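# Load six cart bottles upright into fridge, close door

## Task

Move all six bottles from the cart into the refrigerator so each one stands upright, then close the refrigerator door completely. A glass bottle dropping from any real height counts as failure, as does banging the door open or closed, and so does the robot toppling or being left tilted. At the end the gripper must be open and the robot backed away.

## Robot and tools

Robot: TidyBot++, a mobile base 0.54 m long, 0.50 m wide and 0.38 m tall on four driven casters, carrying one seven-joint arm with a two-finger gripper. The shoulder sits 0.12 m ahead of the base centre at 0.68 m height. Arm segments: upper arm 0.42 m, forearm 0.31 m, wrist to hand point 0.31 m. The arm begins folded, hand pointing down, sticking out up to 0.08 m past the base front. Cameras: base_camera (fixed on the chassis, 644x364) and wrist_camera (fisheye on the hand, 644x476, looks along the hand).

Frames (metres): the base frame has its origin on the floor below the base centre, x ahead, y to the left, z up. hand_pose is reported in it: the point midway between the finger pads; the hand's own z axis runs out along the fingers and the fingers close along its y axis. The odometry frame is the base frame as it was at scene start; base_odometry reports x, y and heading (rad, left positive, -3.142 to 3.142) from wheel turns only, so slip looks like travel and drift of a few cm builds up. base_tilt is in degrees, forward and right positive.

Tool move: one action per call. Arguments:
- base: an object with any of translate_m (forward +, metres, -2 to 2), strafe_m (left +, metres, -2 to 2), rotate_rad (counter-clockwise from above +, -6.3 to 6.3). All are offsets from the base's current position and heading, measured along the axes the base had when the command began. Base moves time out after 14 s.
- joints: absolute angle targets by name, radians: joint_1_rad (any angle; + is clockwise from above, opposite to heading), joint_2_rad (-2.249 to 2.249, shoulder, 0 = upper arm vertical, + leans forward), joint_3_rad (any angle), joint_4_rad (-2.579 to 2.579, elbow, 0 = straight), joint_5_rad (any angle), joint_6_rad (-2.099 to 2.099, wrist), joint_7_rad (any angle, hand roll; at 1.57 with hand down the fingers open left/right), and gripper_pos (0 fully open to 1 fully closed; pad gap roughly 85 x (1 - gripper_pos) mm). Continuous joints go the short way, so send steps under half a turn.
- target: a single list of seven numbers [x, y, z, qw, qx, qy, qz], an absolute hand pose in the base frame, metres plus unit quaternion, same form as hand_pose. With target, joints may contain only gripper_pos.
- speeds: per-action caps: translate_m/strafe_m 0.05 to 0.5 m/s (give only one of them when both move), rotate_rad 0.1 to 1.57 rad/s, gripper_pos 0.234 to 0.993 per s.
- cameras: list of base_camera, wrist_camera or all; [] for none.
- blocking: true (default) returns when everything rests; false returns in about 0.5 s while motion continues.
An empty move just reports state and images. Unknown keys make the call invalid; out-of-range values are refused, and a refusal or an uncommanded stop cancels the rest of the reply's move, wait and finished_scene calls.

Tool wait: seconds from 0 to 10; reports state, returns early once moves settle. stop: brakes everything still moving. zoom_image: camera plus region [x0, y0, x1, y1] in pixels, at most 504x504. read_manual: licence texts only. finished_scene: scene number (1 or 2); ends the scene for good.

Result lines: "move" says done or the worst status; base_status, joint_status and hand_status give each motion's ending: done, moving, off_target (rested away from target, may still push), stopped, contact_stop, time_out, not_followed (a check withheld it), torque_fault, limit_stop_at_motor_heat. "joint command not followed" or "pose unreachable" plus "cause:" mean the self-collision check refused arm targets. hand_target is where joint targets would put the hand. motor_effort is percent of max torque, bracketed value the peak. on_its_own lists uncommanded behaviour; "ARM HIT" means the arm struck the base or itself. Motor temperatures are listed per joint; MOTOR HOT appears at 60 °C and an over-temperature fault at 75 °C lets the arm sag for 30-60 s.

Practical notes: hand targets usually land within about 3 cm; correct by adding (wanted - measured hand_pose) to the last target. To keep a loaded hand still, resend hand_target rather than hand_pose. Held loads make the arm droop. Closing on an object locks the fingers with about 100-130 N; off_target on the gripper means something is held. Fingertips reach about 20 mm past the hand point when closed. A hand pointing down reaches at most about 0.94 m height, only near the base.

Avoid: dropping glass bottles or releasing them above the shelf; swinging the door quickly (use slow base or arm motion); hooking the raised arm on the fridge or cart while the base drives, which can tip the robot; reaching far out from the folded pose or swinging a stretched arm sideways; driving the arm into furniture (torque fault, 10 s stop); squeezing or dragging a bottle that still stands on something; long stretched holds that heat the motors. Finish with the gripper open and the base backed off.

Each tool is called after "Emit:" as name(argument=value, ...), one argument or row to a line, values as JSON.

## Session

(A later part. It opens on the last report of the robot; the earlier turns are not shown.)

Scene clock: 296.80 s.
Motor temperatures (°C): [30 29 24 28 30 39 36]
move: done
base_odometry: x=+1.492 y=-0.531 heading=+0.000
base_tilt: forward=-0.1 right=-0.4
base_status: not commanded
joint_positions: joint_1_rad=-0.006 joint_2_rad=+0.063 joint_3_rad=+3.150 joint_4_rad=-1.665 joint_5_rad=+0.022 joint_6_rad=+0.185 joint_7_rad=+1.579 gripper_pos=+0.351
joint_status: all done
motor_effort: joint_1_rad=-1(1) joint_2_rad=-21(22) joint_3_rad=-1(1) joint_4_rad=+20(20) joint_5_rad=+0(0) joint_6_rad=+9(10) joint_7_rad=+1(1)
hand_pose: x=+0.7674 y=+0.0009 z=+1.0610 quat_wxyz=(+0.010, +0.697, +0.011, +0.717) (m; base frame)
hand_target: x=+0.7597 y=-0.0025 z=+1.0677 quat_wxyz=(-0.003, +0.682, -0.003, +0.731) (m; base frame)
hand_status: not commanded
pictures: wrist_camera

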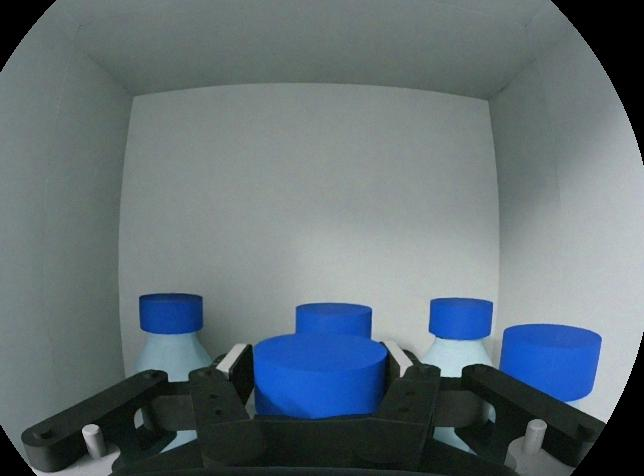

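Emit:
move(
  joints={"gripper_pos": 0.12},
  speeds={"gripper_pos": 0.3},
  cameras=["wrist_camera"],
)

Emit:
move(
  base={"translate_m": -0.15},
  speeds={"translate_m": 0.2},
  cameras=["wrist_camera"],
)

Scene clock: 298.17 s.
Motor temperatures (°C): [30 29 24 28 30 39 36]
move: done
base_odometry: x=+1.492 y=-0.531 heading=+0.000
base_tilt: forward=-0.1 right=-0.5
base_status: not commanded
joint_positions: joint_1_rad=-0.006 joint_2_rad=+0.063 joint_3_rad=+3.150 joint_4_rad=-1.665 joint_5_rad=+0.022 joint_6_rad=+0.186 joint_7_rad=+1.579 gripper_pos=+0.120
joint_status: all done
motor_effort: joint_1_rad=+0(1) joint_2_rad=-21(22) joint_3_rad=+1(1) joint_4_rad=+19(20) joint_5_rad=+0(0) joint_6_rad=+9(9) joint_7_rad=+1(1)
hand_pose: x=+0.7674 y=+0.0010 z=+1.0612 quat_wxyz=(+0.010, +0.697, +0.011, +0.717) (m; base frame)
hand_target: x=+0.7597 y=-0.0025 z=+1.0677 quat_wxyz=(-0.003, +0.682, -0.003, +0.731) (m; base frame)
hand_status: not commanded
pictures: wrist_camera

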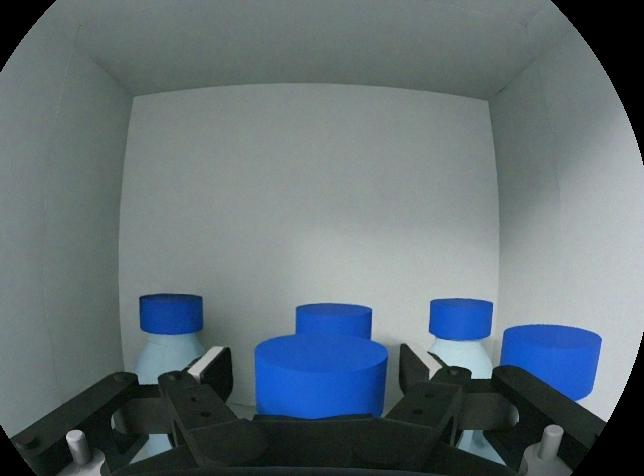

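Scene clock: 299.70 s.
Motor temperatures (°C): [30 29 24 28 30 39 36]
move: done
base_odometry: x=+1.342 y=-0.531 heading=+0.001
base_tilt: forward=-0.1 right=-0.4
base_status: done
joint_positions: joint_1_rad=-0.005 joint_2_rad=+0.059 joint_3_rad=+3.150 joint_4_rad=-1.665 joint_5_rad=+0.022 joint_6_rad=+0.188 joint_7_rad=+1.579 gripper_pos=+0.120
joint_status: not commanded
motor_effort: joint_1_rad=+0(2) joint_2_rad=-21(25) joint_3_rad=+0(2) joint_4_rad=+19(20) joint_5_rad=+0(0) joint_6_rad=+9(9) joint_7_rad=+1(1)
hand_pose: x=+0.7657 y=+0.0008 z=+1.0644 quat_wxyz=(+0.011, +0.695, +0.011, +0.719) (m; base frame)
hand_target: x=+0.7597 y=-0.0025 z=+1.0677 quat_wxyz=(-0.003, +0.682, -0.003, +0.731) (m; base frame)
hand_status: not commanded
pictures: wrist_camera

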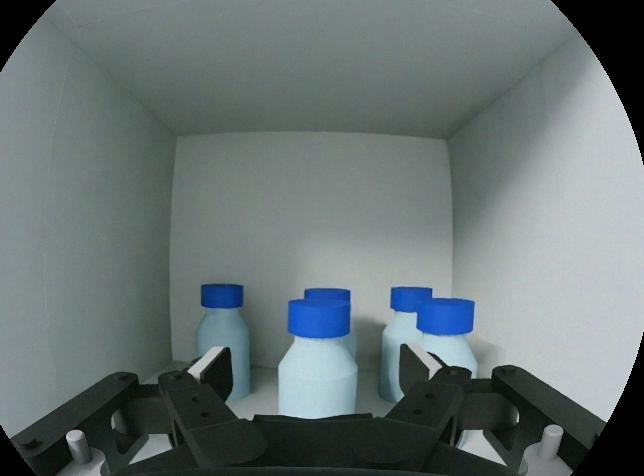

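Emit:
move(
  base={"translate_m": -0.642},
  joints={"gripper_pos": 0.0, "joint_1_rad": 0.0},
  cameras=["wrist_camera"],
)

Emit:
move(
  base={"translate_m": -0.115, "strafe_m": -0.066, "rotate_rad": -2.1},
  speeds={"rotate_rad": 1.3},
)

Scene clock: 306.30 s.
Motor temperatures (°C): [30 29 24 28 30 39 36]
move: done
base_odometry: x=+0.700 y=-0.531 heading=+0.002
base_tilt: forward=-0.1 right=-0.5
base_status: done
joint_positions: joint_1_rad=-0.005 joint_2_rad=+0.059 joint_3_rad=+3.150 joint_4_rad=-1.666 joint_5_rad=+0.022 joint_6_rad=+0.190 joint_7_rad=+1.579 gripper_pos=+0.000
joint_status: all done
motor_effort: joint_1_rad=+0(1) joint_2_rad=-21(24) joint_3_rad=+1(1) joint_4_rad=+20(20) joint_5_rad=+0(0) joint_6_rad=+9(9) joint_7_rad=+1(1)
hand_pose: x=+0.7658 y=+0.0008 z=+1.0645 quat_wxyz=(+0.011, +0.694, +0.011, +0.720) (m; base frame)
hand_target: x=+0.7597 y=-0.0025 z=+1.0677 quat_wxyz=(-0.003, +0.682, -0.003, +0.731) (m; base frame)
hand_status: not commanded
pictures: wrist_camera

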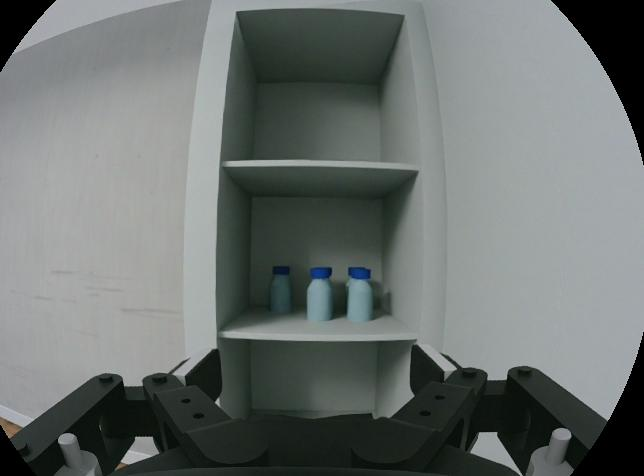

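Scene clock: 309.20 s.
Motor temperatures (°C): [30 29 24 28 30 39 36]
move: done
base_odometry: x=+0.585 y=-0.598 heading=-2.097
base_tilt: forward=-0.1 right=-0.5
base_status: done
joint_positions: joint_1_rad=+0.001 joint_2_rad=+0.061 joint_3_rad=+3.150 joint_4_rad=-1.666 joint_5_rad=+0.022 joint_6_rad=+0.191 joint_7_rad=+1.579 gripper_pos=+0.000
joint_status: not commanded
motor_effort: joint_1_rad=+0(4) joint_2_rad=-21(24) joint_3_rad=+1(4) joint_4_rad=+20(20) joint_5_rad=+0(0) joint_6_rad=+9(9) joint_7_rad=+1(1)
hand_pose: x=+0.7663 y=-0.0035 z=+1.0638 quat_wxyz=(+0.013, +0.695, +0.009, +0.719) (m; base frame)
hand_target: x=+0.7597 y=-0.0025 z=+1.0677 quat_wxyz=(-0.003, +0.682, -0.003, +0.731) (m; base frame)
hand_status: not commanded
pictures: base_camera, wrist_camera

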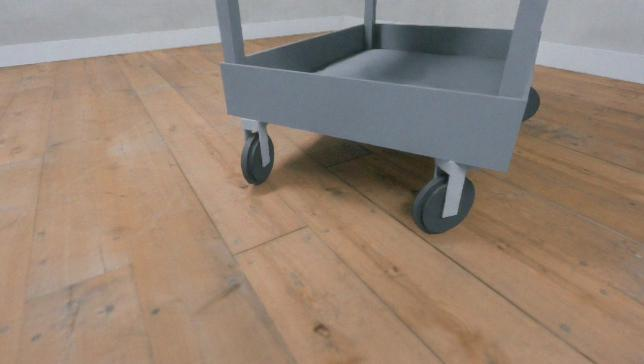

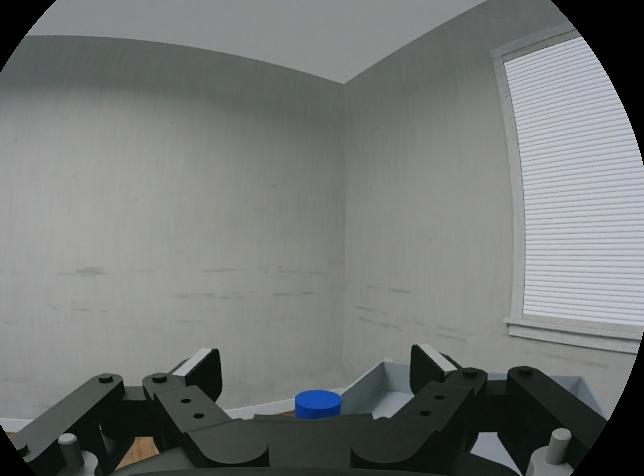

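Emit:
move(
  base={"translate_m": 0.25},
  speeds={"translate_m": 0.25},
  joints={"joint_1_rad": 0.0, "joint_2_rad": 0.143, "joint_3_rad": 3.153, "joint_4_rad": -2.0, "joint_5_rad": 0.042, "joint_6_rad": 0.595, "joint_7_rad": 1.52},
)

Scene clock: 311.47 s.
Motor temperatures (°C): [30 29 24 28 30 39 36]
move: done
base_odometry: x=+0.460 y=-0.814 heading=-2.098
base_tilt: forward=-0.1 right=-0.4
base_status: done
joint_positions: joint_1_rad=+0.001 joint_2_rad=+0.147 joint_3_rad=+3.150 joint_4_rad=-1.969 joint_5_rad=+0.022 joint_6_rad=+0.532 joint_7_rad=+1.579 gripper_pos=+0.000
joint_status: all done
motor_effort: joint_1_rad=+0(1) joint_2_rad=-23(24) joint_3_rad=+0(1) joint_4_rad=+17(21) joint_5_rad=+0(1) joint_6_rad=+9(10) joint_7_rad=+1(2)
hand_pose: x=+0.7607 y=-0.0012 z=+0.9310 quat_wxyz=(+0.009, +0.712, +0.010, +0.702) (m; base frame)
hand_target: x=+0.7546 y=+0.0019 z=+0.9350 quat_wxyz=(-0.009, +0.699, -0.001, +0.715) (m; base frame)
hand_status: not commanded
pictures: base_camera, wrist_camera

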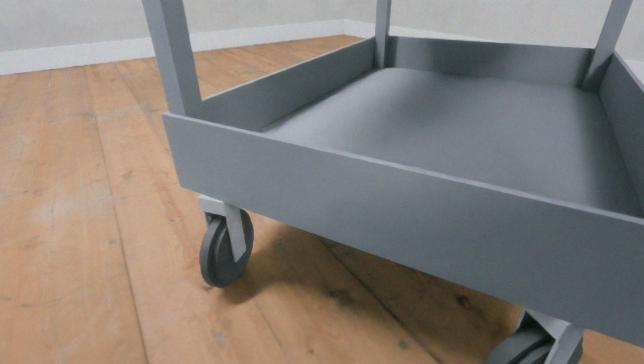

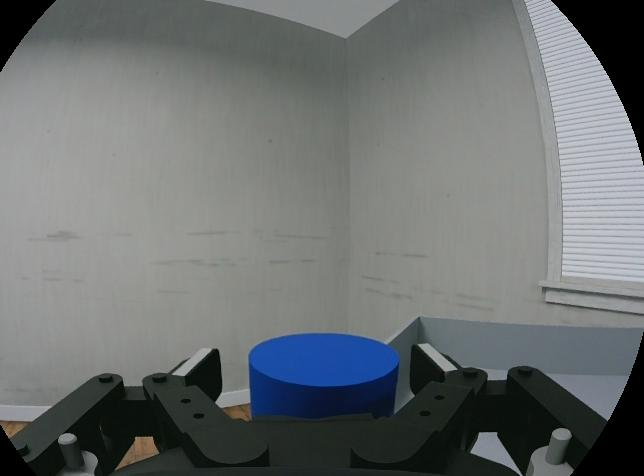

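Emit:
move(
  base={"translate_m": -0.009, "strafe_m": -0.003},
  speeds={"translate_m": 0.05},
  joints={"gripper_pos": 0.2},
  cameras=["wrist_camera"],
)

Scene clock: 313.10 s.
Motor temperatures (°C): [30 29 24 28 30 39 36]
move: done
base_odometry: x=+0.462 y=-0.805 heading=-2.098
base_tilt: forward=-0.1 right=-0.5
base_status: done
joint_positions: joint_1_rad=+0.001 joint_2_rad=+0.147 joint_3_rad=+3.150 joint_4_rad=-1.969 joint_5_rad=+0.022 joint_6_rad=+0.534 joint_7_rad=+1.579 gripper_pos=+0.200
joint_status: all done
motor_effort: joint_1_rad=+0(1) joint_2_rad=-22(24) joint_3_rad=+0(1) joint_4_rad=+18(18) joint_5_rad=+0(0) joint_6_rad=+9(9) joint_7_rad=+1(1)
hand_pose: x=+0.7608 y=-0.0012 z=+0.9311 quat_wxyz=(+0.009, +0.711, +0.010, +0.703) (m; base frame)
hand_target: x=+0.7546 y=+0.0019 z=+0.9350 quat_wxyz=(-0.009, +0.699, -0.001, +0.715) (m; base frame)
hand_status: not commanded
pictures: wrist_camera

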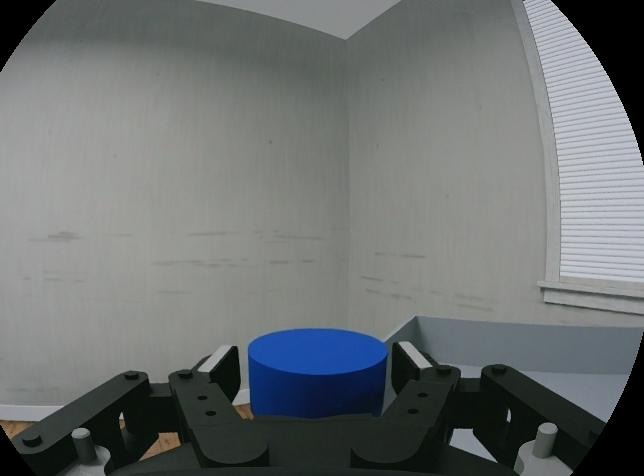

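Emit:
move(
  joints={"gripper_pos": 0.34},
  speeds={"gripper_pos": 0.234},
  cameras=["wrist_camera"],
)

Emit:
move(
  joints={"gripper_pos": 0.40},
  speeds={"gripper_pos": 0.234},
  cameras=[],
)

Emit:
move(
  joints={"gripper_pos": 0.425},
  speeds={"gripper_pos": 0.234},
  cameras=["wrist_camera"],
)

Scene clock: 314.37 s.
Motor temperatures (°C): [30 29 24 28 30 39 36]
move: done
base_odometry: x=+0.462 y=-0.805 heading=-2.098
base_tilt: forward=-0.1 right=-0.4
base_status: not commanded
joint_positions: joint_1_rad=+0.001 joint_2_rad=+0.147 joint_3_rad=+3.150 joint_4_rad=-1.969 joint_5_rad=+0.022 joint_6_rad=+0.534 joint_7_rad=+1.579 gripper_pos=+0.339
joint_status: all done
motor_effort: joint_1_rad=+0(1) joint_2_rad=-22(23) joint_3_rad=+1(1) joint_4_rad=+17(18) joint_5_rad=+0(0) joint_6_rad=+9(9) joint_7_rad=+1(1)
hand_pose: x=+0.7608 y=-0.0012 z=+0.9311 quat_wxyz=(+0.009, +0.711, +0.010, +0.703) (m; base frame)
hand_target: x=+0.7546 y=+0.0019 z=+0.9350 quat_wxyz=(-0.009, +0.699, -0.001, +0.715) (m; base frame)
hand_status: not commanded
pictures: wrist_camera

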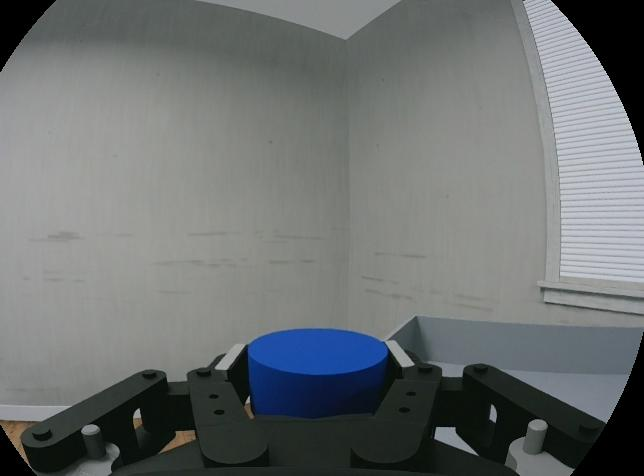

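Scene clock: 314.93 s.
Motor temperatures (°C): [30 29 24 28 30 39 36]
move: done
base_odometry: x=+0.462 y=-0.805 heading=-2.098
base_tilt: forward=-0.1 right=-0.4
base_status: not commanded
joint_positions: joint_1_rad=+0.001 joint_2_rad=+0.147 joint_3_rad=+3.150 joint_4_rad=-1.969 joint_5_rad=+0.022 joint_6_rad=+0.535 joint_7_rad=+1.579 gripper_pos=+0.397
joint_status: all done
motor_effort: joint_1_rad=-1(2) joint_2_rad=-22(22) joint_3_rad=-1(1) joint_4_rad=+17(18) joint_5_rad=+1(1) joint_6_rad=+9(9) joint_7_rad=+1(1)
hand_pose: x=+0.7608 y=-0.0012 z=+0.9314 quat_wxyz=(+0.009, +0.711, +0.010, +0.703) (m; base frame)
hand_target: x=+0.7546 y=+0.0019 z=+0.9350 quat_wxyz=(-0.009, +0.699, -0.001, +0.715) (m; base frame)
hand_status: not commanded
pictures: none
No camera images: "cameras" was empty.

Scene clock: 315.37 s.
Motor temperatures (°C): [30 29 24 28 30 39 36]
move: done
base_odometry: x=+0.462 y=-0.805 heading=-2.098
base_tilt: forward=-0.1 right=-0.4
base_status: not commanded
joint_positions: joint_1_rad=+0.001 joint_2_rad=+0.147 joint_3_rad=+3.150 joint_4_rad=-1.969 joint_5_rad=+0.022 joint_6_rad=+0.535 joint_7_rad=+1.579 gripper_pos=+0.409
joint_status: all done
motor_effort: joint_1_rad=-1(1) joint_2_rad=-22(23) joint_3_rad=+0(1) joint_4_rad=+18(18) joint_5_rad=+0(1) joint_6_rad=+9(9) joint_7_rad=+2(2)
hand_pose: x=+0.7608 y=-0.0012 z=+0.9315 quat_wxyz=(+0.009, +0.711, +0.010, +0.703) (m; base frame)
hand_target: x=+0.7546 y=+0.0019 z=+0.9350 quat_wxyz=(-0.009, +0.699, -0.001, +0.715) (m; base frame)
hand_status: not commanded
pictures: wrist_camera

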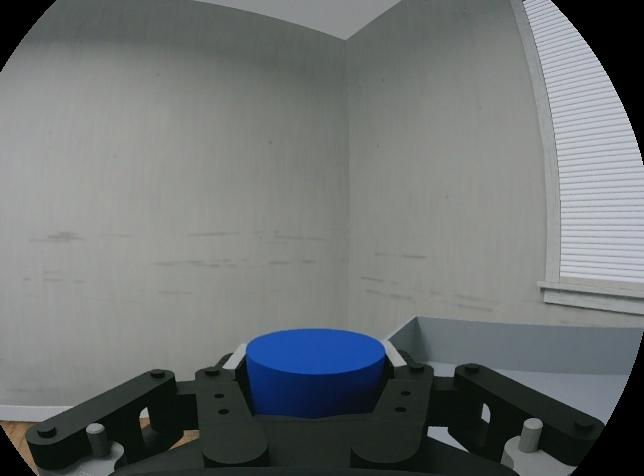

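Emit:
move(
  joints={"joint_1_rad": 0.0, "joint_2_rad": 0.0, "joint_3_rad": 3.153, "joint_4_rad": -1.8, "joint_5_rad": 0.042, "joint_6_rad": 0.36, "joint_7_rad": 1.52},
  cameras=["wrist_camera"],
)

Emit:
move(
  base={"translate_m": -0.13},
  joints={"joint_1_rad": 0.0, "joint_2_rad": -0.04, "joint_3_rad": 3.153, "joint_4_rad": -1.36, "joint_5_rad": 0.042, "joint_6_rad": -0.14, "joint_7_rad": 1.52},
  cameras=["wrist_camera"],
)

Scene clock: 317.30 s.
Motor temperatures (°C): [30 29 24 28 30 39 36]
move: done
base_odometry: x=+0.462 y=-0.805 heading=-2.098
base_tilt: forward=-0.1 right=-0.4
base_status: not commanded
joint_positions: joint_1_rad=+0.001 joint_2_rad=+0.053 joint_3_rad=+3.150 joint_4_rad=-1.855 joint_5_rad=+0.022 joint_6_rad=+0.369 joint_7_rad=+1.579 gripper_pos=+0.414
joint_status: all done
motor_effort: joint_1_rad=+0(1) joint_2_rad=-25(29) joint_3_rad=+1(1) joint_4_rad=+23(24) joint_5_rad=+0(1) joint_6_rad=+13(14) joint_7_rad=+1(2)
hand_pose: x=+0.7493 y=-0.0023 z=+1.0081 quat_wxyz=(+0.011, +0.695, +0.009, +0.718) (m; base frame)
hand_target: x=+0.7339 y=-0.0010 z=+1.0717 quat_wxyz=(-0.005, +0.659, -0.002, +0.752) (m; base frame)
hand_status: not commanded
pictures: wrist_camera

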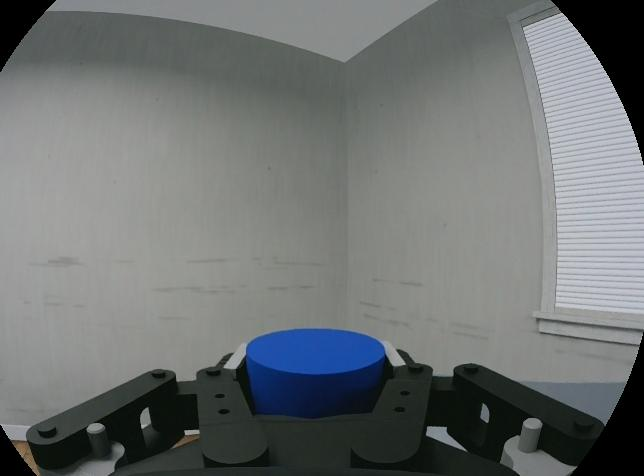

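Scene clock: 319.20 s.
Motor temperatures (°C): [30 29 24 28 30 39 36]
move: done
base_odometry: x=+0.527 y=-0.692 heading=-2.098
base_tilt: forward=-0.1 right=-0.4
base_status: done
joint_positions: joint_1_rad=+0.001 joint_2_rad=+0.005 joint_3_rad=+3.150 joint_4_rad=-1.419 joint_5_rad=+0.022 joint_6_rad=-0.125 joint_7_rad=+1.579 gripper_pos=+0.414
joint_status: all done
motor_effort: joint_1_rad=+0(1) joint_2_rad=-24(30) joint_3_rad=+1(2) joint_4_rad=+24(26) joint_5_rad=+0(1) joint_6_rad=+13(14) joint_7_rad=+1(2)
hand_pose: x=+0.7434 y=-0.0056 z=+1.1555 quat_wxyz=(+0.015, +0.699, +0.006, +0.715) (m; base frame)
hand_target: x=+0.7162 y=-0.0075 z=+1.2147 quat_wxyz=(+0.003, +0.667, -0.009, +0.745) (m; base frame)
hand_status: not commanded
pictures: wrist_camera

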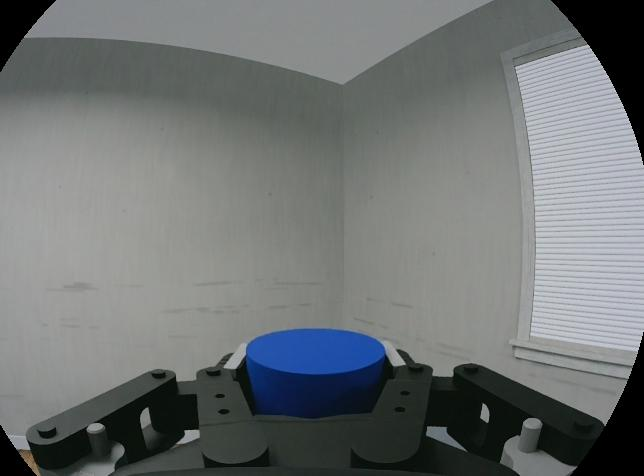

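Emit:
move(
  base={"translate_m": -0.32, "strafe_m": -0.009, "rotate_rad": 2.098},
  speeds={"rotate_rad": 1.3},
  cameras=["wrist_camera"],
)

Emit:
move(
  base={"translate_m": 0.52},
  cameras=["wrist_camera"],
)

Scene clock: 322.80 s.
Motor temperatures (°C): [30 29 24 28 30 39 36]
move: done
base_odometry: x=+0.680 y=-0.411 heading=-0.001
base_tilt: forward=+0.0 right=-0.5
base_status: done
joint_positions: joint_1_rad=-0.007 joint_2_rad=+0.003 joint_3_rad=+3.149 joint_4_rad=-1.419 joint_5_rad=+0.022 joint_6_rad=-0.130 joint_7_rad=+1.579 gripper_pos=+0.414
joint_status: not commanded
motor_effort: joint_1_rad=+0(4) joint_2_rad=-24(28) joint_3_rad=+0(4) joint_4_rad=+25(26) joint_5_rad=+0(1) joint_6_rad=+13(13) joint_7_rad=+1(1)
hand_pose: x=+0.7426 y=+0.0002 z=+1.1552 quat_wxyz=(+0.012, +0.700, +0.009, +0.714) (m; base frame)
hand_target: x=+0.7162 y=-0.0075 z=+1.2147 quat_wxyz=(+0.003, +0.667, -0.009, +0.745) (m; base frame)
hand_status: not commanded
pictures: wrist_camera

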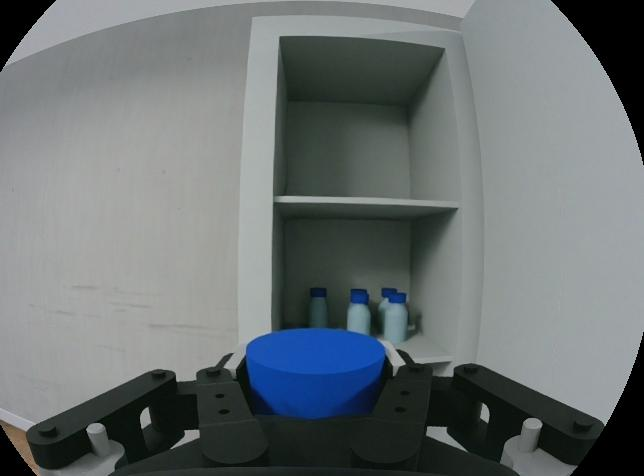

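Scene clock: 325.20 s.
Motor temperatures (°C): [30 29 24 28 30 39 36]
move: done
base_odometry: x=+1.200 y=-0.411 heading=+0.000
base_tilt: forward=-0.1 right=-0.5
base_status: done
joint_positions: joint_1_rad=-0.007 joint_2_rad=+0.008 joint_3_rad=+3.149 joint_4_rad=-1.418 joint_5_rad=+0.022 joint_6_rad=-0.133 joint_7_rad=+1.579 gripper_pos=+0.414
joint_status: not commanded
motor_effort: joint_1_rad=+0(1) joint_2_rad=-25(28) joint_3_rad=+0(1) joint_4_rad=+25(26) joint_5_rad=+0(0) joint_6_rad=+13(14) joint_7_rad=+1(1)
hand_pose: x=+0.7446 y=+0.0001 z=+1.1518 quat_wxyz=(+0.012, +0.703, +0.009, +0.711) (m; base frame)
hand_target: x=+0.7162 y=-0.0075 z=+1.2147 quat_wxyz=(+0.003, +0.667, -0.009, +0.745) (m; base frame)
hand_status: not commanded
pictures: wrist_camera

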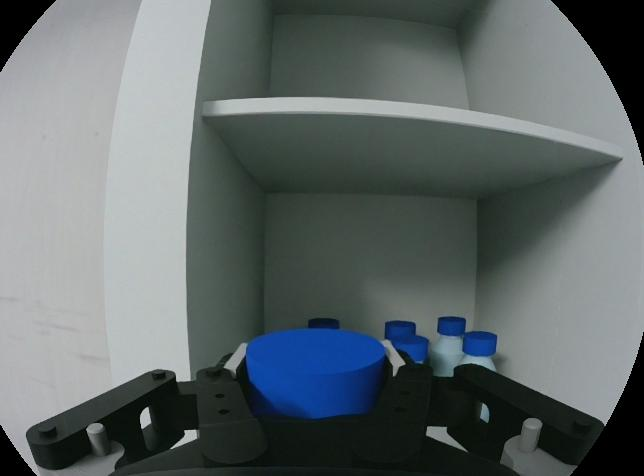

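Emit:
zoom_image(
  camera="wrist_camera",
  region=[180, 290, 520, 430],
)

Scaled by 1.482.

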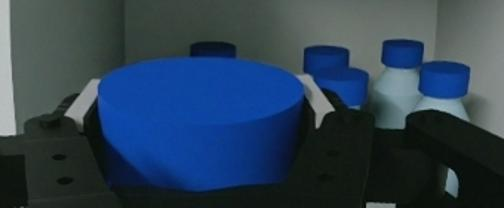

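Emit:
move(
  base={"translate_m": 0.28, "strafe_m": -0.018},
  speeds={"translate_m": 0.2},
  joints={"joint_1_rad": 0.0, "joint_2_rad": 0.028, "joint_3_rad": 3.153, "joint_4_rad": -1.56, "joint_5_rad": 0.042, "joint_6_rad": 0.095, "joint_7_rad": 1.52},
  cameras=["wrist_camera"],
)

Scene clock: 332.17 s.
Motor temperatures (°C): [30 29 24 28 30 39 36]
move: done
base_odometry: x=+1.480 y=-0.429 heading=+0.000
base_tilt: forward=-0.1 right=-0.5
base_status: done
joint_positions: joint_1_rad=-0.007 joint_2_rad=+0.069 joint_3_rad=+3.149 joint_4_rad=-1.558 joint_5_rad=+0.022 joint_6_rad=+0.000 joint_7_rad=+1.579 gripper_pos=+0.414
joint_status: all done
motor_effort: joint_1_rad=+0(1) joint_2_rad=-27(30) joint_3_rad=+1(2) joint_4_rad=+25(27) joint_5_rad=+0(1) joint_6_rad=+13(15) joint_7_rad=+1(2)
hand_pose: x=+0.7727 y=+0.0012 z=+1.0668 quat_wxyz=(+0.011, +0.726, +0.011, +0.687) (m; base frame)
hand_target: x=+0.7556 y=-0.0045 z=+1.1211 quat_wxyz=(+0.000, +0.679, -0.005, +0.734) (m; base frame)
hand_status: not commanded
pictures: wrist_camera

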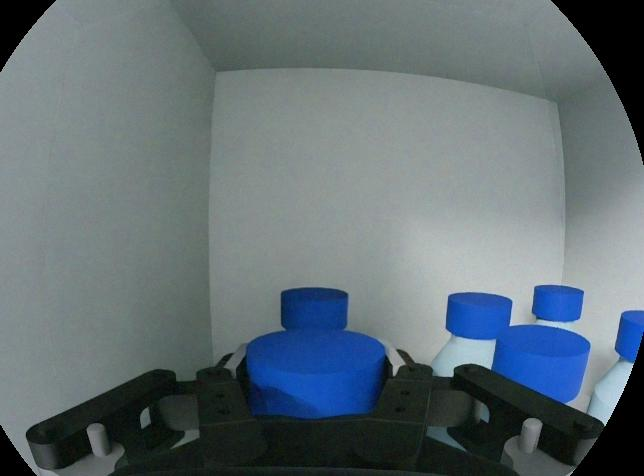

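Emit:
move(
  joints={"joint_1_rad": 0.0, "joint_2_rad": 0.028, "joint_3_rad": 3.153, "joint_4_rad": -1.60, "joint_5_rad": 0.042, "joint_6_rad": 0.175, "joint_7_rad": 1.52},
  cameras=["wrist_camera"],
)

Emit:
move(
  joints={"joint_1_rad": 0.0, "joint_2_rad": 0.032, "joint_3_rad": 3.153, "joint_4_rad": -1.625, "joint_5_rad": 0.042, "joint_6_rad": 0.20, "joint_7_rad": 1.52},
  cameras=[],
)

Emit:
move(
  joints={"joint_1_rad": 0.0, "joint_2_rad": 0.036, "joint_3_rad": 3.153, "joint_4_rad": -1.645, "joint_5_rad": 0.042, "joint_6_rad": 0.215, "joint_7_rad": 1.52},
  cameras=[],
)

Emit:
move(
  joints={"joint_1_rad": 0.0, "joint_2_rad": 0.041, "joint_3_rad": 3.153, "joint_4_rad": -1.665, "joint_5_rad": 0.042, "joint_6_rad": 0.230, "joint_7_rad": 1.52},
  cameras=["wrist_camera"],
)

Scene clock: 333.80 s.
Motor temperatures (°C): [30 29 24 28 30 39 36]
move: done
base_odometry: x=+1.480 y=-0.429 heading=+0.000
base_tilt: forward=-0.1 right=-0.4
base_status: not commanded
joint_positions: joint_1_rad=-0.007 joint_2_rad=+0.069 joint_3_rad=+3.149 joint_4_rad=-1.592 joint_5_rad=+0.022 joint_6_rad=+0.081 joint_7_rad=+1.579 gripper_pos=+0.414
joint_status: all done
motor_effort: joint_1_rad=+0(1) joint_2_rad=-26(27) joint_3_rad=+1(1) joint_4_rad=+25(25) joint_5_rad=+0(0) joint_6_rad=+13(13) joint_7_rad=+1(2)
hand_pose: x=+0.7724 y=+0.0017 z=+1.0704 quat_wxyz=(+0.010, +0.710, +0.011, +0.704) (m; base frame)
hand_target: x=+0.7539 y=-0.0035 z=+1.1209 quat_wxyz=(-0.002, +0.664, -0.004, +0.747) (m; base frame)
hand_status: not commanded
pictures: wrist_camera

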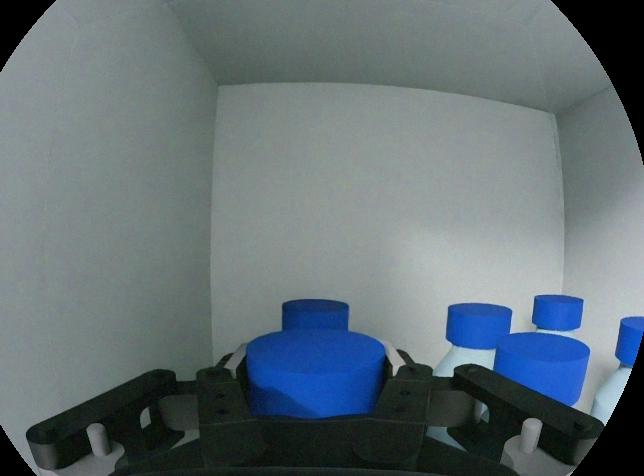

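Scene clock: 334.43 s.
Motor temperatures (°C): [30 29 24 28 30 39 36]
move: done
base_odometry: x=+1.480 y=-0.429 heading=+0.000
base_tilt: forward=-0.1 right=-0.4
base_status: not commanded
joint_positions: joint_1_rad=-0.007 joint_2_rad=+0.069 joint_3_rad=+3.149 joint_4_rad=-1.616 joint_5_rad=+0.022 joint_6_rad=+0.106 joint_7_rad=+1.579 gripper_pos=+0.414
joint_status: all done
motor_effort: joint_1_rad=+0(0) joint_2_rad=-26(28) joint_3_rad=+1(1) joint_4_rad=+24(26) joint_5_rad=+0(1) joint_6_rad=+13(14) joint_7_rad=+1(2)
hand_pose: x=+0.7716 y=+0.0019 z=+1.0635 quat_wxyz=(+0.010, +0.710, +0.011, +0.704) (m; base frame)
hand_target: x=+0.7551 y=-0.0031 z=+1.1105 quat_wxyz=(-0.002, +0.666, -0.004, +0.746) (m; base frame)
hand_status: not commanded
pictures: none
No camera images: "cameras" was empty.

Scene clock: 335.03 s.
Motor temperatures (°C): [30 29 24 28 30 39 36]
move: done
base_odometry: x=+1.480 y=-0.429 heading=+0.000
base_tilt: forward=+0.0 right=-0.5
base_status: not commanded
joint_positions: joint_1_rad=-0.007 joint_2_rad=+0.069 joint_3_rad=+3.149 joint_4_rad=-1.631 joint_5_rad=+0.022 joint_6_rad=+0.125 joint_7_rad=+1.579 gripper_pos=+0.414
joint_status: all done
motor_effort: joint_1_rad=+0(1) joint_2_rad=-27(27) joint_3_rad=+0(1) joint_4_rad=+24(25) joint_5_rad=+0(1) joint_6_rad=+12(14) joint_7_rad=+1(2)
hand_pose: x=+0.7710 y=+0.0020 z=+1.0598 quat_wxyz=(+0.010, +0.708, +0.011, +0.706) (m; base frame)
hand_target: x=+0.7563 y=-0.0029 z=+1.1002 quat_wxyz=(-0.002, +0.669, -0.004, +0.743) (m; base frame)
hand_status: not commanded
pictures: none
No camera images: "cameras" was empty.

Scene clock: 335.60 s.
Motor temperatures (°C): [30 29 24 28 30 39 36]
move: done
base_odometry: x=+1.480 y=-0.429 heading=+0.000
base_tilt: forward=-0.1 right=-0.4
base_status: not commanded
joint_positions: joint_1_rad=-0.006 joint_2_rad=+0.069 joint_3_rad=+3.149 joint_4_rad=-1.643 joint_5_rad=+0.022 joint_6_rad=+0.149 joint_7_rad=+1.579 gripper_pos=+0.414
joint_status: all done
motor_effort: joint_1_rad=-1(1) joint_2_rad=-24(26) joint_3_rad=+0(1) joint_4_rad=+23(24) joint_5_rad=+0(1) joint_6_rad=+11(13) joint_7_rad=+1(2)
hand_pose: x=+0.7705 y=+0.0021 z=+1.0598 quat_wxyz=(+0.010, +0.704, +0.012, +0.710) (m; base frame)
hand_target: x=+0.7578 y=-0.0028 z=+1.0892 quat_wxyz=(-0.003, +0.673, -0.003, +0.740) (m; base frame)
hand_status: not commanded
pictures: wrist_camera

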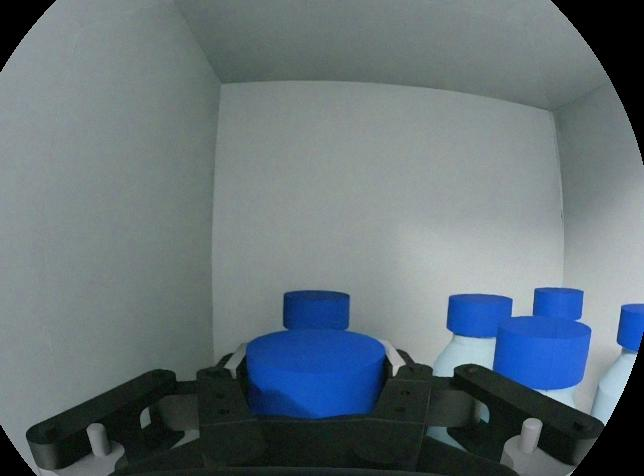

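Emit:
move(
  joints={"joint_1_rad": 0.0, "joint_2_rad": 0.046, "joint_3_rad": 3.153, "joint_4_rad": -1.69, "joint_5_rad": 0.042, "joint_6_rad": 0.236, "joint_7_rad": 1.52},
  cameras=[],
)

Emit:
move(
  joints={"gripper_pos": 0.35},
  speeds={"gripper_pos": 0.234},
  cameras=["wrist_camera"],
)

Emit:
move(
  joints={"gripper_pos": 0.12},
  speeds={"gripper_pos": 0.3},
  cameras=["wrist_camera"],
)

Scene clock: 336.60 s.
Motor temperatures (°C): [30 29 24 28 30 39 36]
move: done
base_odometry: x=+1.480 y=-0.429 heading=+0.000
base_tilt: forward=-0.1 right=-0.4
base_status: not commanded
joint_positions: joint_1_rad=-0.006 joint_2_rad=+0.069 joint_3_rad=+3.149 joint_4_rad=-1.655 joint_5_rad=+0.022 joint_6_rad=+0.171 joint_7_rad=+1.579 gripper_pos=+0.414
joint_status: all done
motor_effort: joint_1_rad=-2(2) joint_2_rad=-22(26) joint_3_rad=+0(1) joint_4_rad=+20(22) joint_5_rad=+0(1) joint_6_rad=+10(10) joint_7_rad=+1(2)
hand_pose: x=+0.7699 y=+0.0022 z=+1.0597 quat_wxyz=(+0.010, +0.700, +0.012, +0.714) (m; base frame)
hand_target: x=+0.7591 y=-0.0027 z=+1.0724 quat_wxyz=(-0.003, +0.682, -0.004, +0.732) (m; base frame)
hand_status: not commanded
pictures: none
No camera images: "cameras" was empty.

Scene clock: 337.23 s.
Motor temperatures (°C): [30 29 24 28 30 39 36]
move: done
base_odometry: x=+1.480 y=-0.429 heading=+0.000
base_tilt: forward=-0.1 right=-0.4
base_status: not commanded
joint_positions: joint_1_rad=-0.006 joint_2_rad=+0.069 joint_3_rad=+3.149 joint_4_rad=-1.655 joint_5_rad=+0.022 joint_6_rad=+0.174 joint_7_rad=+1.579 gripper_pos=+0.351
joint_status: all done
motor_effort: joint_1_rad=-1(2) joint_2_rad=-22(23) joint_3_rad=+0(1) joint_4_rad=+20(20) joint_5_rad=+0(1) joint_6_rad=+9(10) joint_7_rad=+1(1)
hand_pose: x=+0.7699 y=+0.0022 z=+1.0604 quat_wxyz=(+0.010, +0.699, +0.012, +0.715) (m; base frame)
hand_target: x=+0.7591 y=-0.0027 z=+1.0724 quat_wxyz=(-0.003, +0.682, -0.004, +0.732) (m; base frame)
hand_status: not commanded
pictures: wrist_camera

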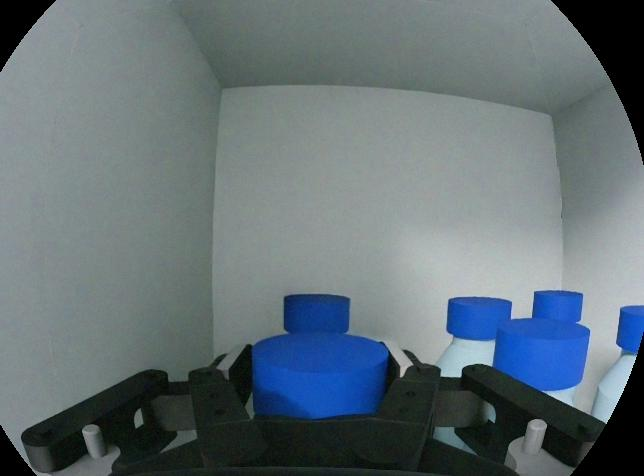

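Scene clock: 338.33 s.
Motor temperatures (°C): [30 29 24 28 30 39 36]
move: done
base_odometry: x=+1.480 y=-0.429 heading=+0.000
base_tilt: forward=-0.1 right=-0.4
base_status: not commanded
joint_positions: joint_1_rad=-0.006 joint_2_rad=+0.069 joint_3_rad=+3.149 joint_4_rad=-1.655 joint_5_rad=+0.022 joint_6_rad=+0.174 joint_7_rad=+1.579 gripper_pos=+0.120
joint_status: all done
motor_effort: joint_1_rad=+0(1) joint_2_rad=-22(23) joint_3_rad=+0(1) joint_4_rad=+19(20) joint_5_rad=+0(0) joint_6_rad=+9(9) joint_7_rad=+1(1)
hand_pose: x=+0.7699 y=+0.0022 z=+1.0605 quat_wxyz=(+0.010, +0.699, +0.012, +0.715) (m; base frame)
hand_target: x=+0.7591 y=-0.0027 z=+1.0724 quat_wxyz=(-0.003, +0.682, -0.004, +0.732) (m; base frame)
hand_status: not commanded
pictures: wrist_camera

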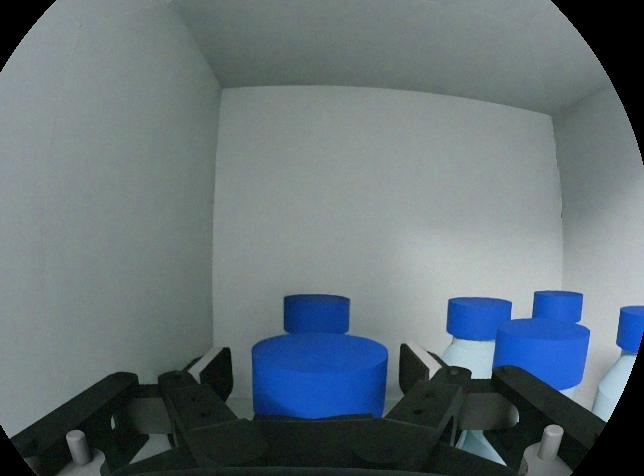

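Emit:
move(
  base={"translate_m": -0.15},
  speeds={"translate_m": 0.2},
  cameras=["wrist_camera"],
)

Emit:
move(
  base={"translate_m": -0.45},
  cameras=["wrist_camera", "base_camera"],
)

Scene clock: 340.10 s.
Motor temperatures (°C): [30 29 24 28 30 39 36]
move: done
base_odometry: x=+1.330 y=-0.429 heading=+0.000
base_tilt: forward=-0.1 right=-0.4
base_status: done
joint_positions: joint_1_rad=-0.006 joint_2_rad=+0.063 joint_3_rad=+3.149 joint_4_rad=-1.655 joint_5_rad=+0.022 joint_6_rad=+0.177 joint_7_rad=+1.579 gripper_pos=+0.120
joint_status: not commanded
motor_effort: joint_1_rad=+0(2) joint_2_rad=-22(25) joint_3_rad=+1(2) joint_4_rad=+19(20) joint_5_rad=+0(0) joint_6_rad=+9(9) joint_7_rad=+1(1)
hand_pose: x=+0.7676 y=+0.0019 z=+1.0648 quat_wxyz=(+0.010, +0.696, +0.011, +0.717) (m; base frame)
hand_target: x=+0.7591 y=-0.0027 z=+1.0724 quat_wxyz=(-0.003, +0.682, -0.004, +0.732) (m; base frame)
hand_status: not commanded
pictures: wrist_camera

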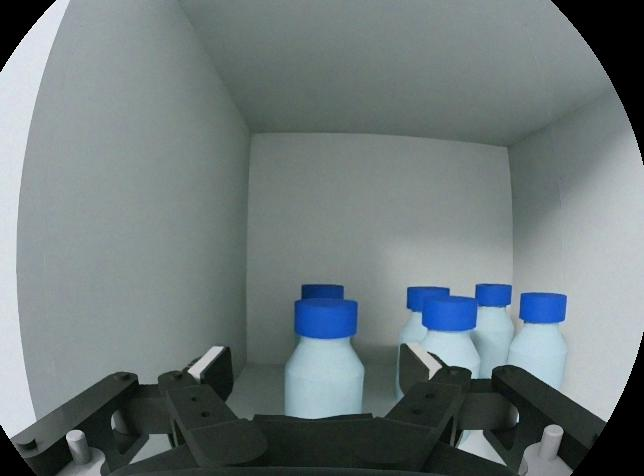

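Scene clock: 342.37 s.
Motor temperatures (°C): [30 29 24 28 30 39 36]
move: done
base_odometry: x=+0.880 y=-0.430 heading=+0.001
base_tilt: forward=-0.1 right=-0.5
base_status: done
joint_positions: joint_1_rad=-0.006 joint_2_rad=+0.056 joint_3_rad=+3.149 joint_4_rad=-1.656 joint_5_rad=+0.022 joint_6_rad=+0.179 joint_7_rad=+1.579 gripper_pos=+0.120
joint_status: not commanded
motor_effort: joint_1_rad=-1(1) joint_2_rad=-21(24) joint_3_rad=+0(2) joint_4_rad=+19(20) joint_5_rad=+0(0) joint_6_rad=+8(9) joint_7_rad=+1(1)
hand_pose: x=+0.7649 y=+0.0019 z=+1.0693 quat_wxyz=(+0.010, +0.694, +0.011, +0.720) (m; base frame)
hand_target: x=+0.7591 y=-0.0027 z=+1.0724 quat_wxyz=(-0.003, +0.682, -0.004, +0.732) (m; base frame)
hand_status: not commanded
pictures: base_camera, wrist_camera

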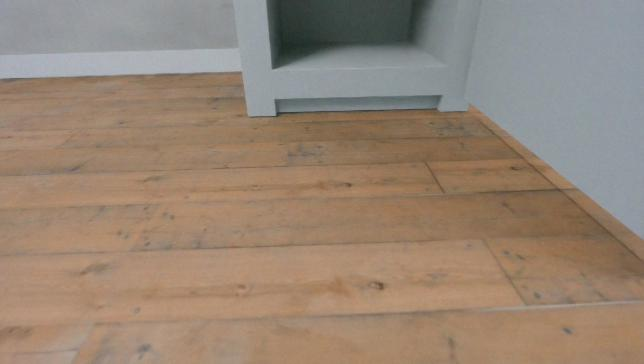

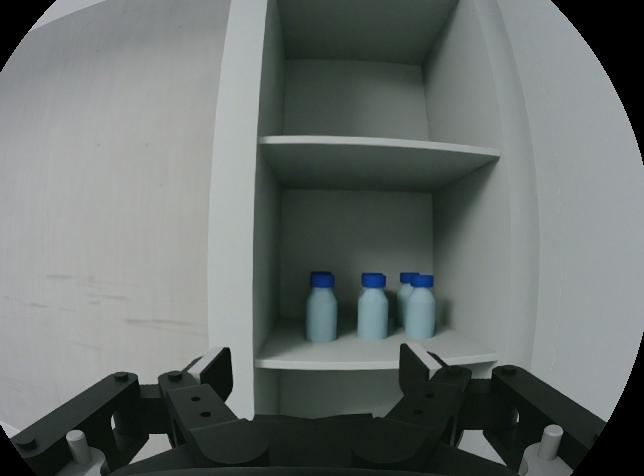

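Emit:
move(
  base={"translate_m": -0.30},
  joints={"gripper_pos": 1.0},
  cameras=["wrist_camera"],
)

Emit:
zoom_image(
  camera="wrist_camera",
  region=[240, 230, 480, 380],
)

Scene clock: 349.03 s.
Motor temperatures (°C): [30 29 24 28 30 39 36]
move: done
base_odometry: x=+0.580 y=-0.430 heading=+0.001
base_tilt: forward=-0.1 right=-0.4
base_status: done
joint_positions: joint_1_rad=-0.006 joint_2_rad=+0.053 joint_3_rad=+3.149 joint_4_rad=-1.657 joint_5_rad=+0.022 joint_6_rad=+0.180 joint_7_rad=+1.579 gripper_pos=+1.000
joint_status: all done
motor_effort: joint_1_rad=-1(1) joint_2_rad=-21(24) joint_3_rad=+0(1) joint_4_rad=+20(20) joint_5_rad=+0(0) joint_6_rad=+9(9) joint_7_rad=+1(1)
hand_pose: x=+0.7636 y=+0.0019 z=+1.0716 quat_wxyz=(+0.010, +0.692, +0.011, +0.722) (m; base frame)
hand_target: x=+0.7591 y=-0.0027 z=+1.0724 quat_wxyz=(-0.003, +0.682, -0.004, +0.732) (m; base frame)
hand_status: not commanded
pictures: wrist_camera

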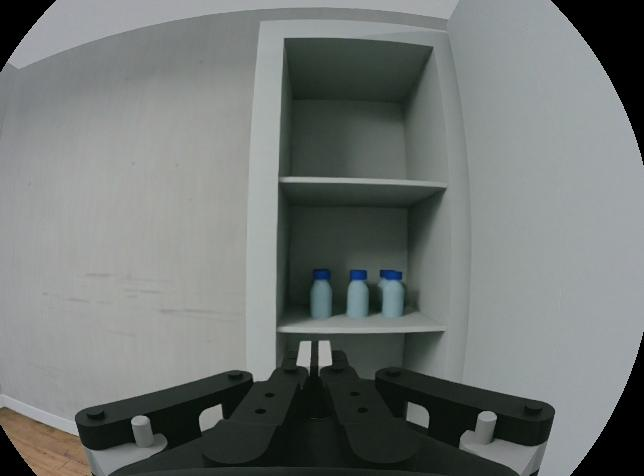

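Scaled by 2.100.

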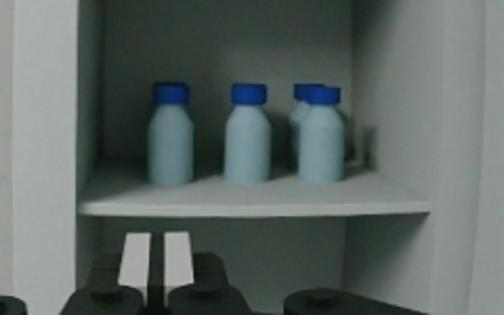

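Emit:
move(
  base={"translate_m": 0.02, "strafe_m": -0.50, "rotate_rad": -0.9},
)

Scene clock: 351.80 s.
Motor temperatures (°C): [30 29 24 28 30 39 36]
move: done
base_odometry: x=+0.601 y=-0.930 heading=-0.900
base_tilt: forward=+0.0 right=-0.4
base_status: done
joint_positions: joint_1_rad=+0.006 joint_2_rad=+0.054 joint_3_rad=+3.156 joint_4_rad=-1.657 joint_5_rad=+0.022 joint_6_rad=+0.180 joint_7_rad=+1.579 gripper_pos=+1.000
joint_status: not commanded
motor_effort: joint_1_rad=-1(5) joint_2_rad=-21(24) joint_3_rad=+0(5) joint_4_rad=+19(21) joint_5_rad=+0(1) joint_6_rad=+9(9) joint_7_rad=+1(1)
hand_pose: x=+0.7640 y=-0.0103 z=+1.0710 quat_wxyz=(+0.017, +0.692, +0.005, +0.721) (m; base frame)
hand_target: x=+0.7591 y=-0.0027 z=+1.0724 quat_wxyz=(-0.003, +0.682, -0.004, +0.732) (m; base frame)
hand_status: not commanded
pictures: base_camera, wrist_camera

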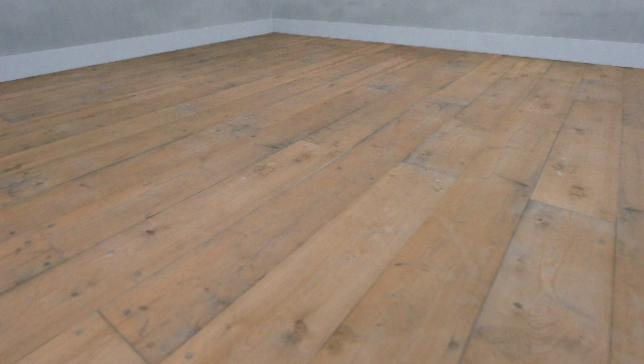

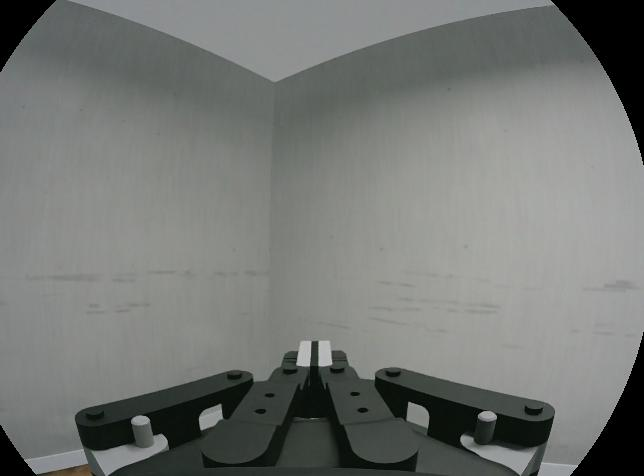

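Emit:
move(
  base={"translate_m": 0.685, "strafe_m": -0.135, "rotate_rad": 1.4},
)

Scene clock: 355.20 s.
Motor temperatures (°C): [30 29 24 28 30 39 36]
move: done
base_odometry: x=+0.921 y=-1.551 heading=+0.501
base_tilt: forward=-0.1 right=-0.4
base_status: done
joint_positions: joint_1_rad=+0.002 joint_2_rad=+0.054 joint_3_rad=+3.155 joint_4_rad=-1.657 joint_5_rad=+0.022 joint_6_rad=+0.181 joint_7_rad=+1.579 gripper_pos=+1.000
joint_status: not commanded
motor_effort: joint_1_rad=+0(3) joint_2_rad=-21(23) joint_3_rad=+1(3) joint_4_rad=+20(20) joint_5_rad=+0(0) joint_6_rad=+9(9) joint_7_rad=+1(1)
hand_pose: x=+0.7643 y=-0.0070 z=+1.0705 quat_wxyz=(+0.015, +0.693, +0.007, +0.721) (m; base frame)
hand_target: x=+0.7591 y=-0.0027 z=+1.0724 quat_wxyz=(-0.003, +0.682, -0.004, +0.732) (m; base frame)
hand_status: not commanded
pictures: base_camera, wrist_camera

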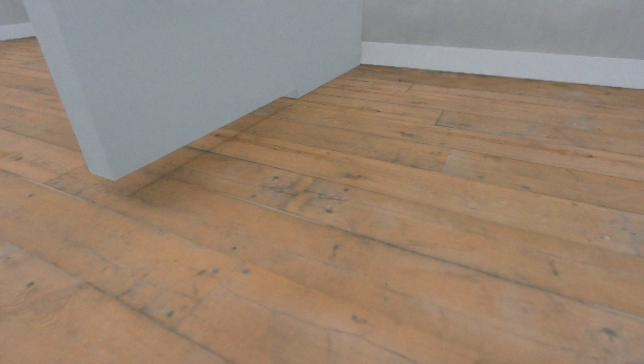

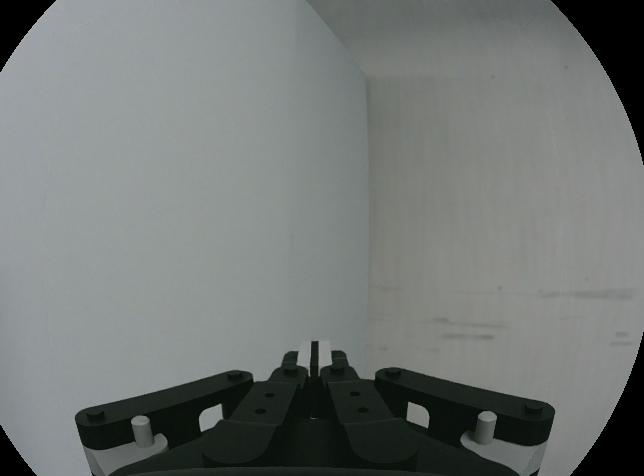

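Emit:
move(
  base={"translate_m": 0.101, "strafe_m": -0.055, "rotate_rad": 0.25},
  speeds={"translate_m": 0.3},
)

Scene clock: 358.30 s.
Motor temperatures (°C): [30 29 24 28 30 39 36]
move: done
base_odometry: x=+1.036 y=-1.550 heading=+0.752
base_tilt: forward=-0.1 right=-0.4
base_status: done
joint_positions: joint_1_rad=-0.003 joint_2_rad=+0.057 joint_3_rad=+3.153 joint_4_rad=-1.657 joint_5_rad=+0.022 joint_6_rad=+0.181 joint_7_rad=+1.579 gripper_pos=+1.000
joint_status: not commanded
motor_effort: joint_1_rad=+0(3) joint_2_rad=-21(24) joint_3_rad=+1(3) joint_4_rad=+20(20) joint_5_rad=+0(0) joint_6_rad=+9(9) joint_7_rad=+1(1)
hand_pose: x=+0.7652 y=-0.0022 z=+1.0689 quat_wxyz=(+0.012, +0.693, +0.009, +0.720) (m; base frame)
hand_target: x=+0.7591 y=-0.0027 z=+1.0724 quat_wxyz=(-0.003, +0.682, -0.004, +0.732) (m; base frame)
hand_status: not commanded
pictures: base_camera, wrist_camera

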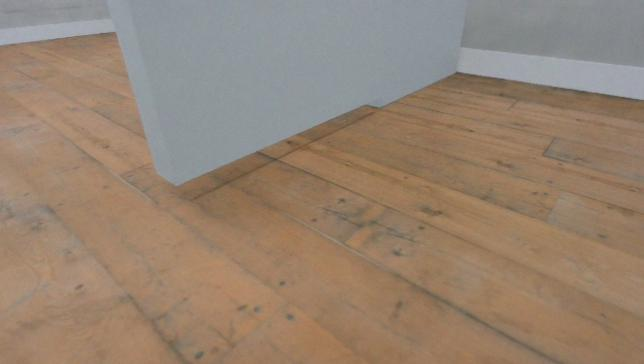

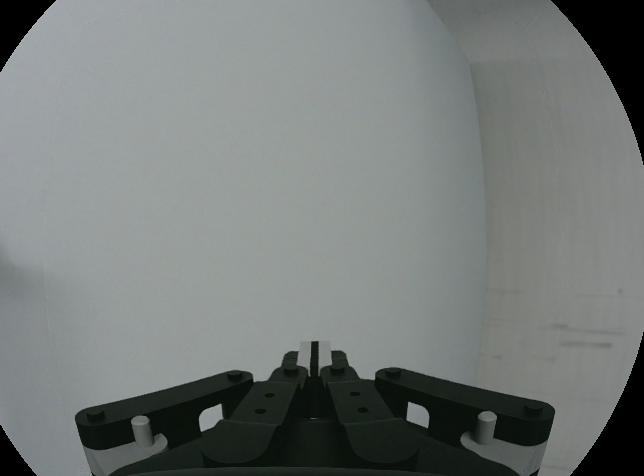

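Emit:
move(
  base={"translate_m": 0.185, "strafe_m": 0.169},
  speeds={"translate_m": 0.1},
)

Scene clock: 361.87 s.
Motor temperatures (°C): [30 29 24 28 30 39 36]
move: done
base_odometry: x=+1.056 y=-1.300 heading=+0.752
base_tilt: forward=-0.1 right=-0.5
base_status: done
joint_positions: joint_1_rad=+0.007 joint_2_rad=+0.048 joint_3_rad=+3.164 joint_4_rad=-1.662 joint_5_rad=+0.022 joint_6_rad=+0.184 joint_7_rad=+1.579 gripper_pos=+1.000
joint_status: not commanded
motor_effort: joint_1_rad=+0(9) joint_2_rad=-20(23) joint_3_rad=+1(8) joint_4_rad=+20(22) joint_5_rad=+0(2) joint_6_rad=+9(10) joint_7_rad=+1(1)
hand_pose: x=+0.7616 y=-0.0159 z=+1.0722 quat_wxyz=(+0.020, +0.691, +0.002, +0.722) (m; base frame)
hand_target: x=+0.7591 y=-0.0027 z=+1.0724 quat_wxyz=(-0.003, +0.682, -0.004, +0.732) (m; base frame)
hand_status: not commanded
pictures: base_camera, wrist_camera

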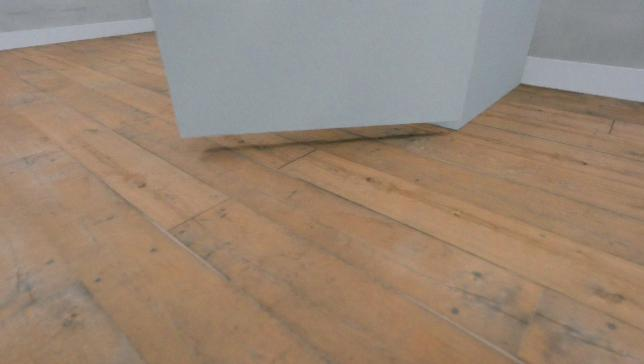

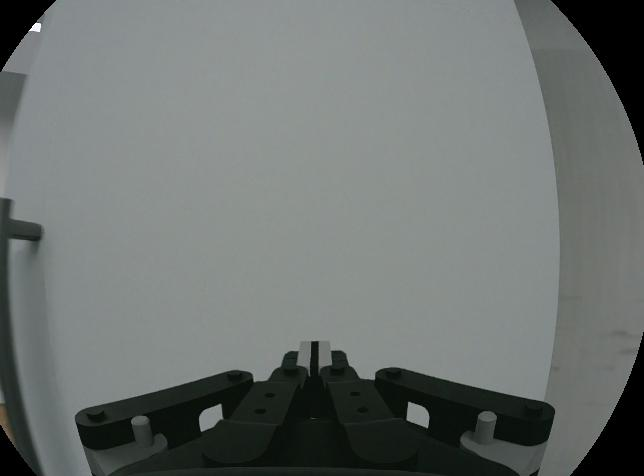

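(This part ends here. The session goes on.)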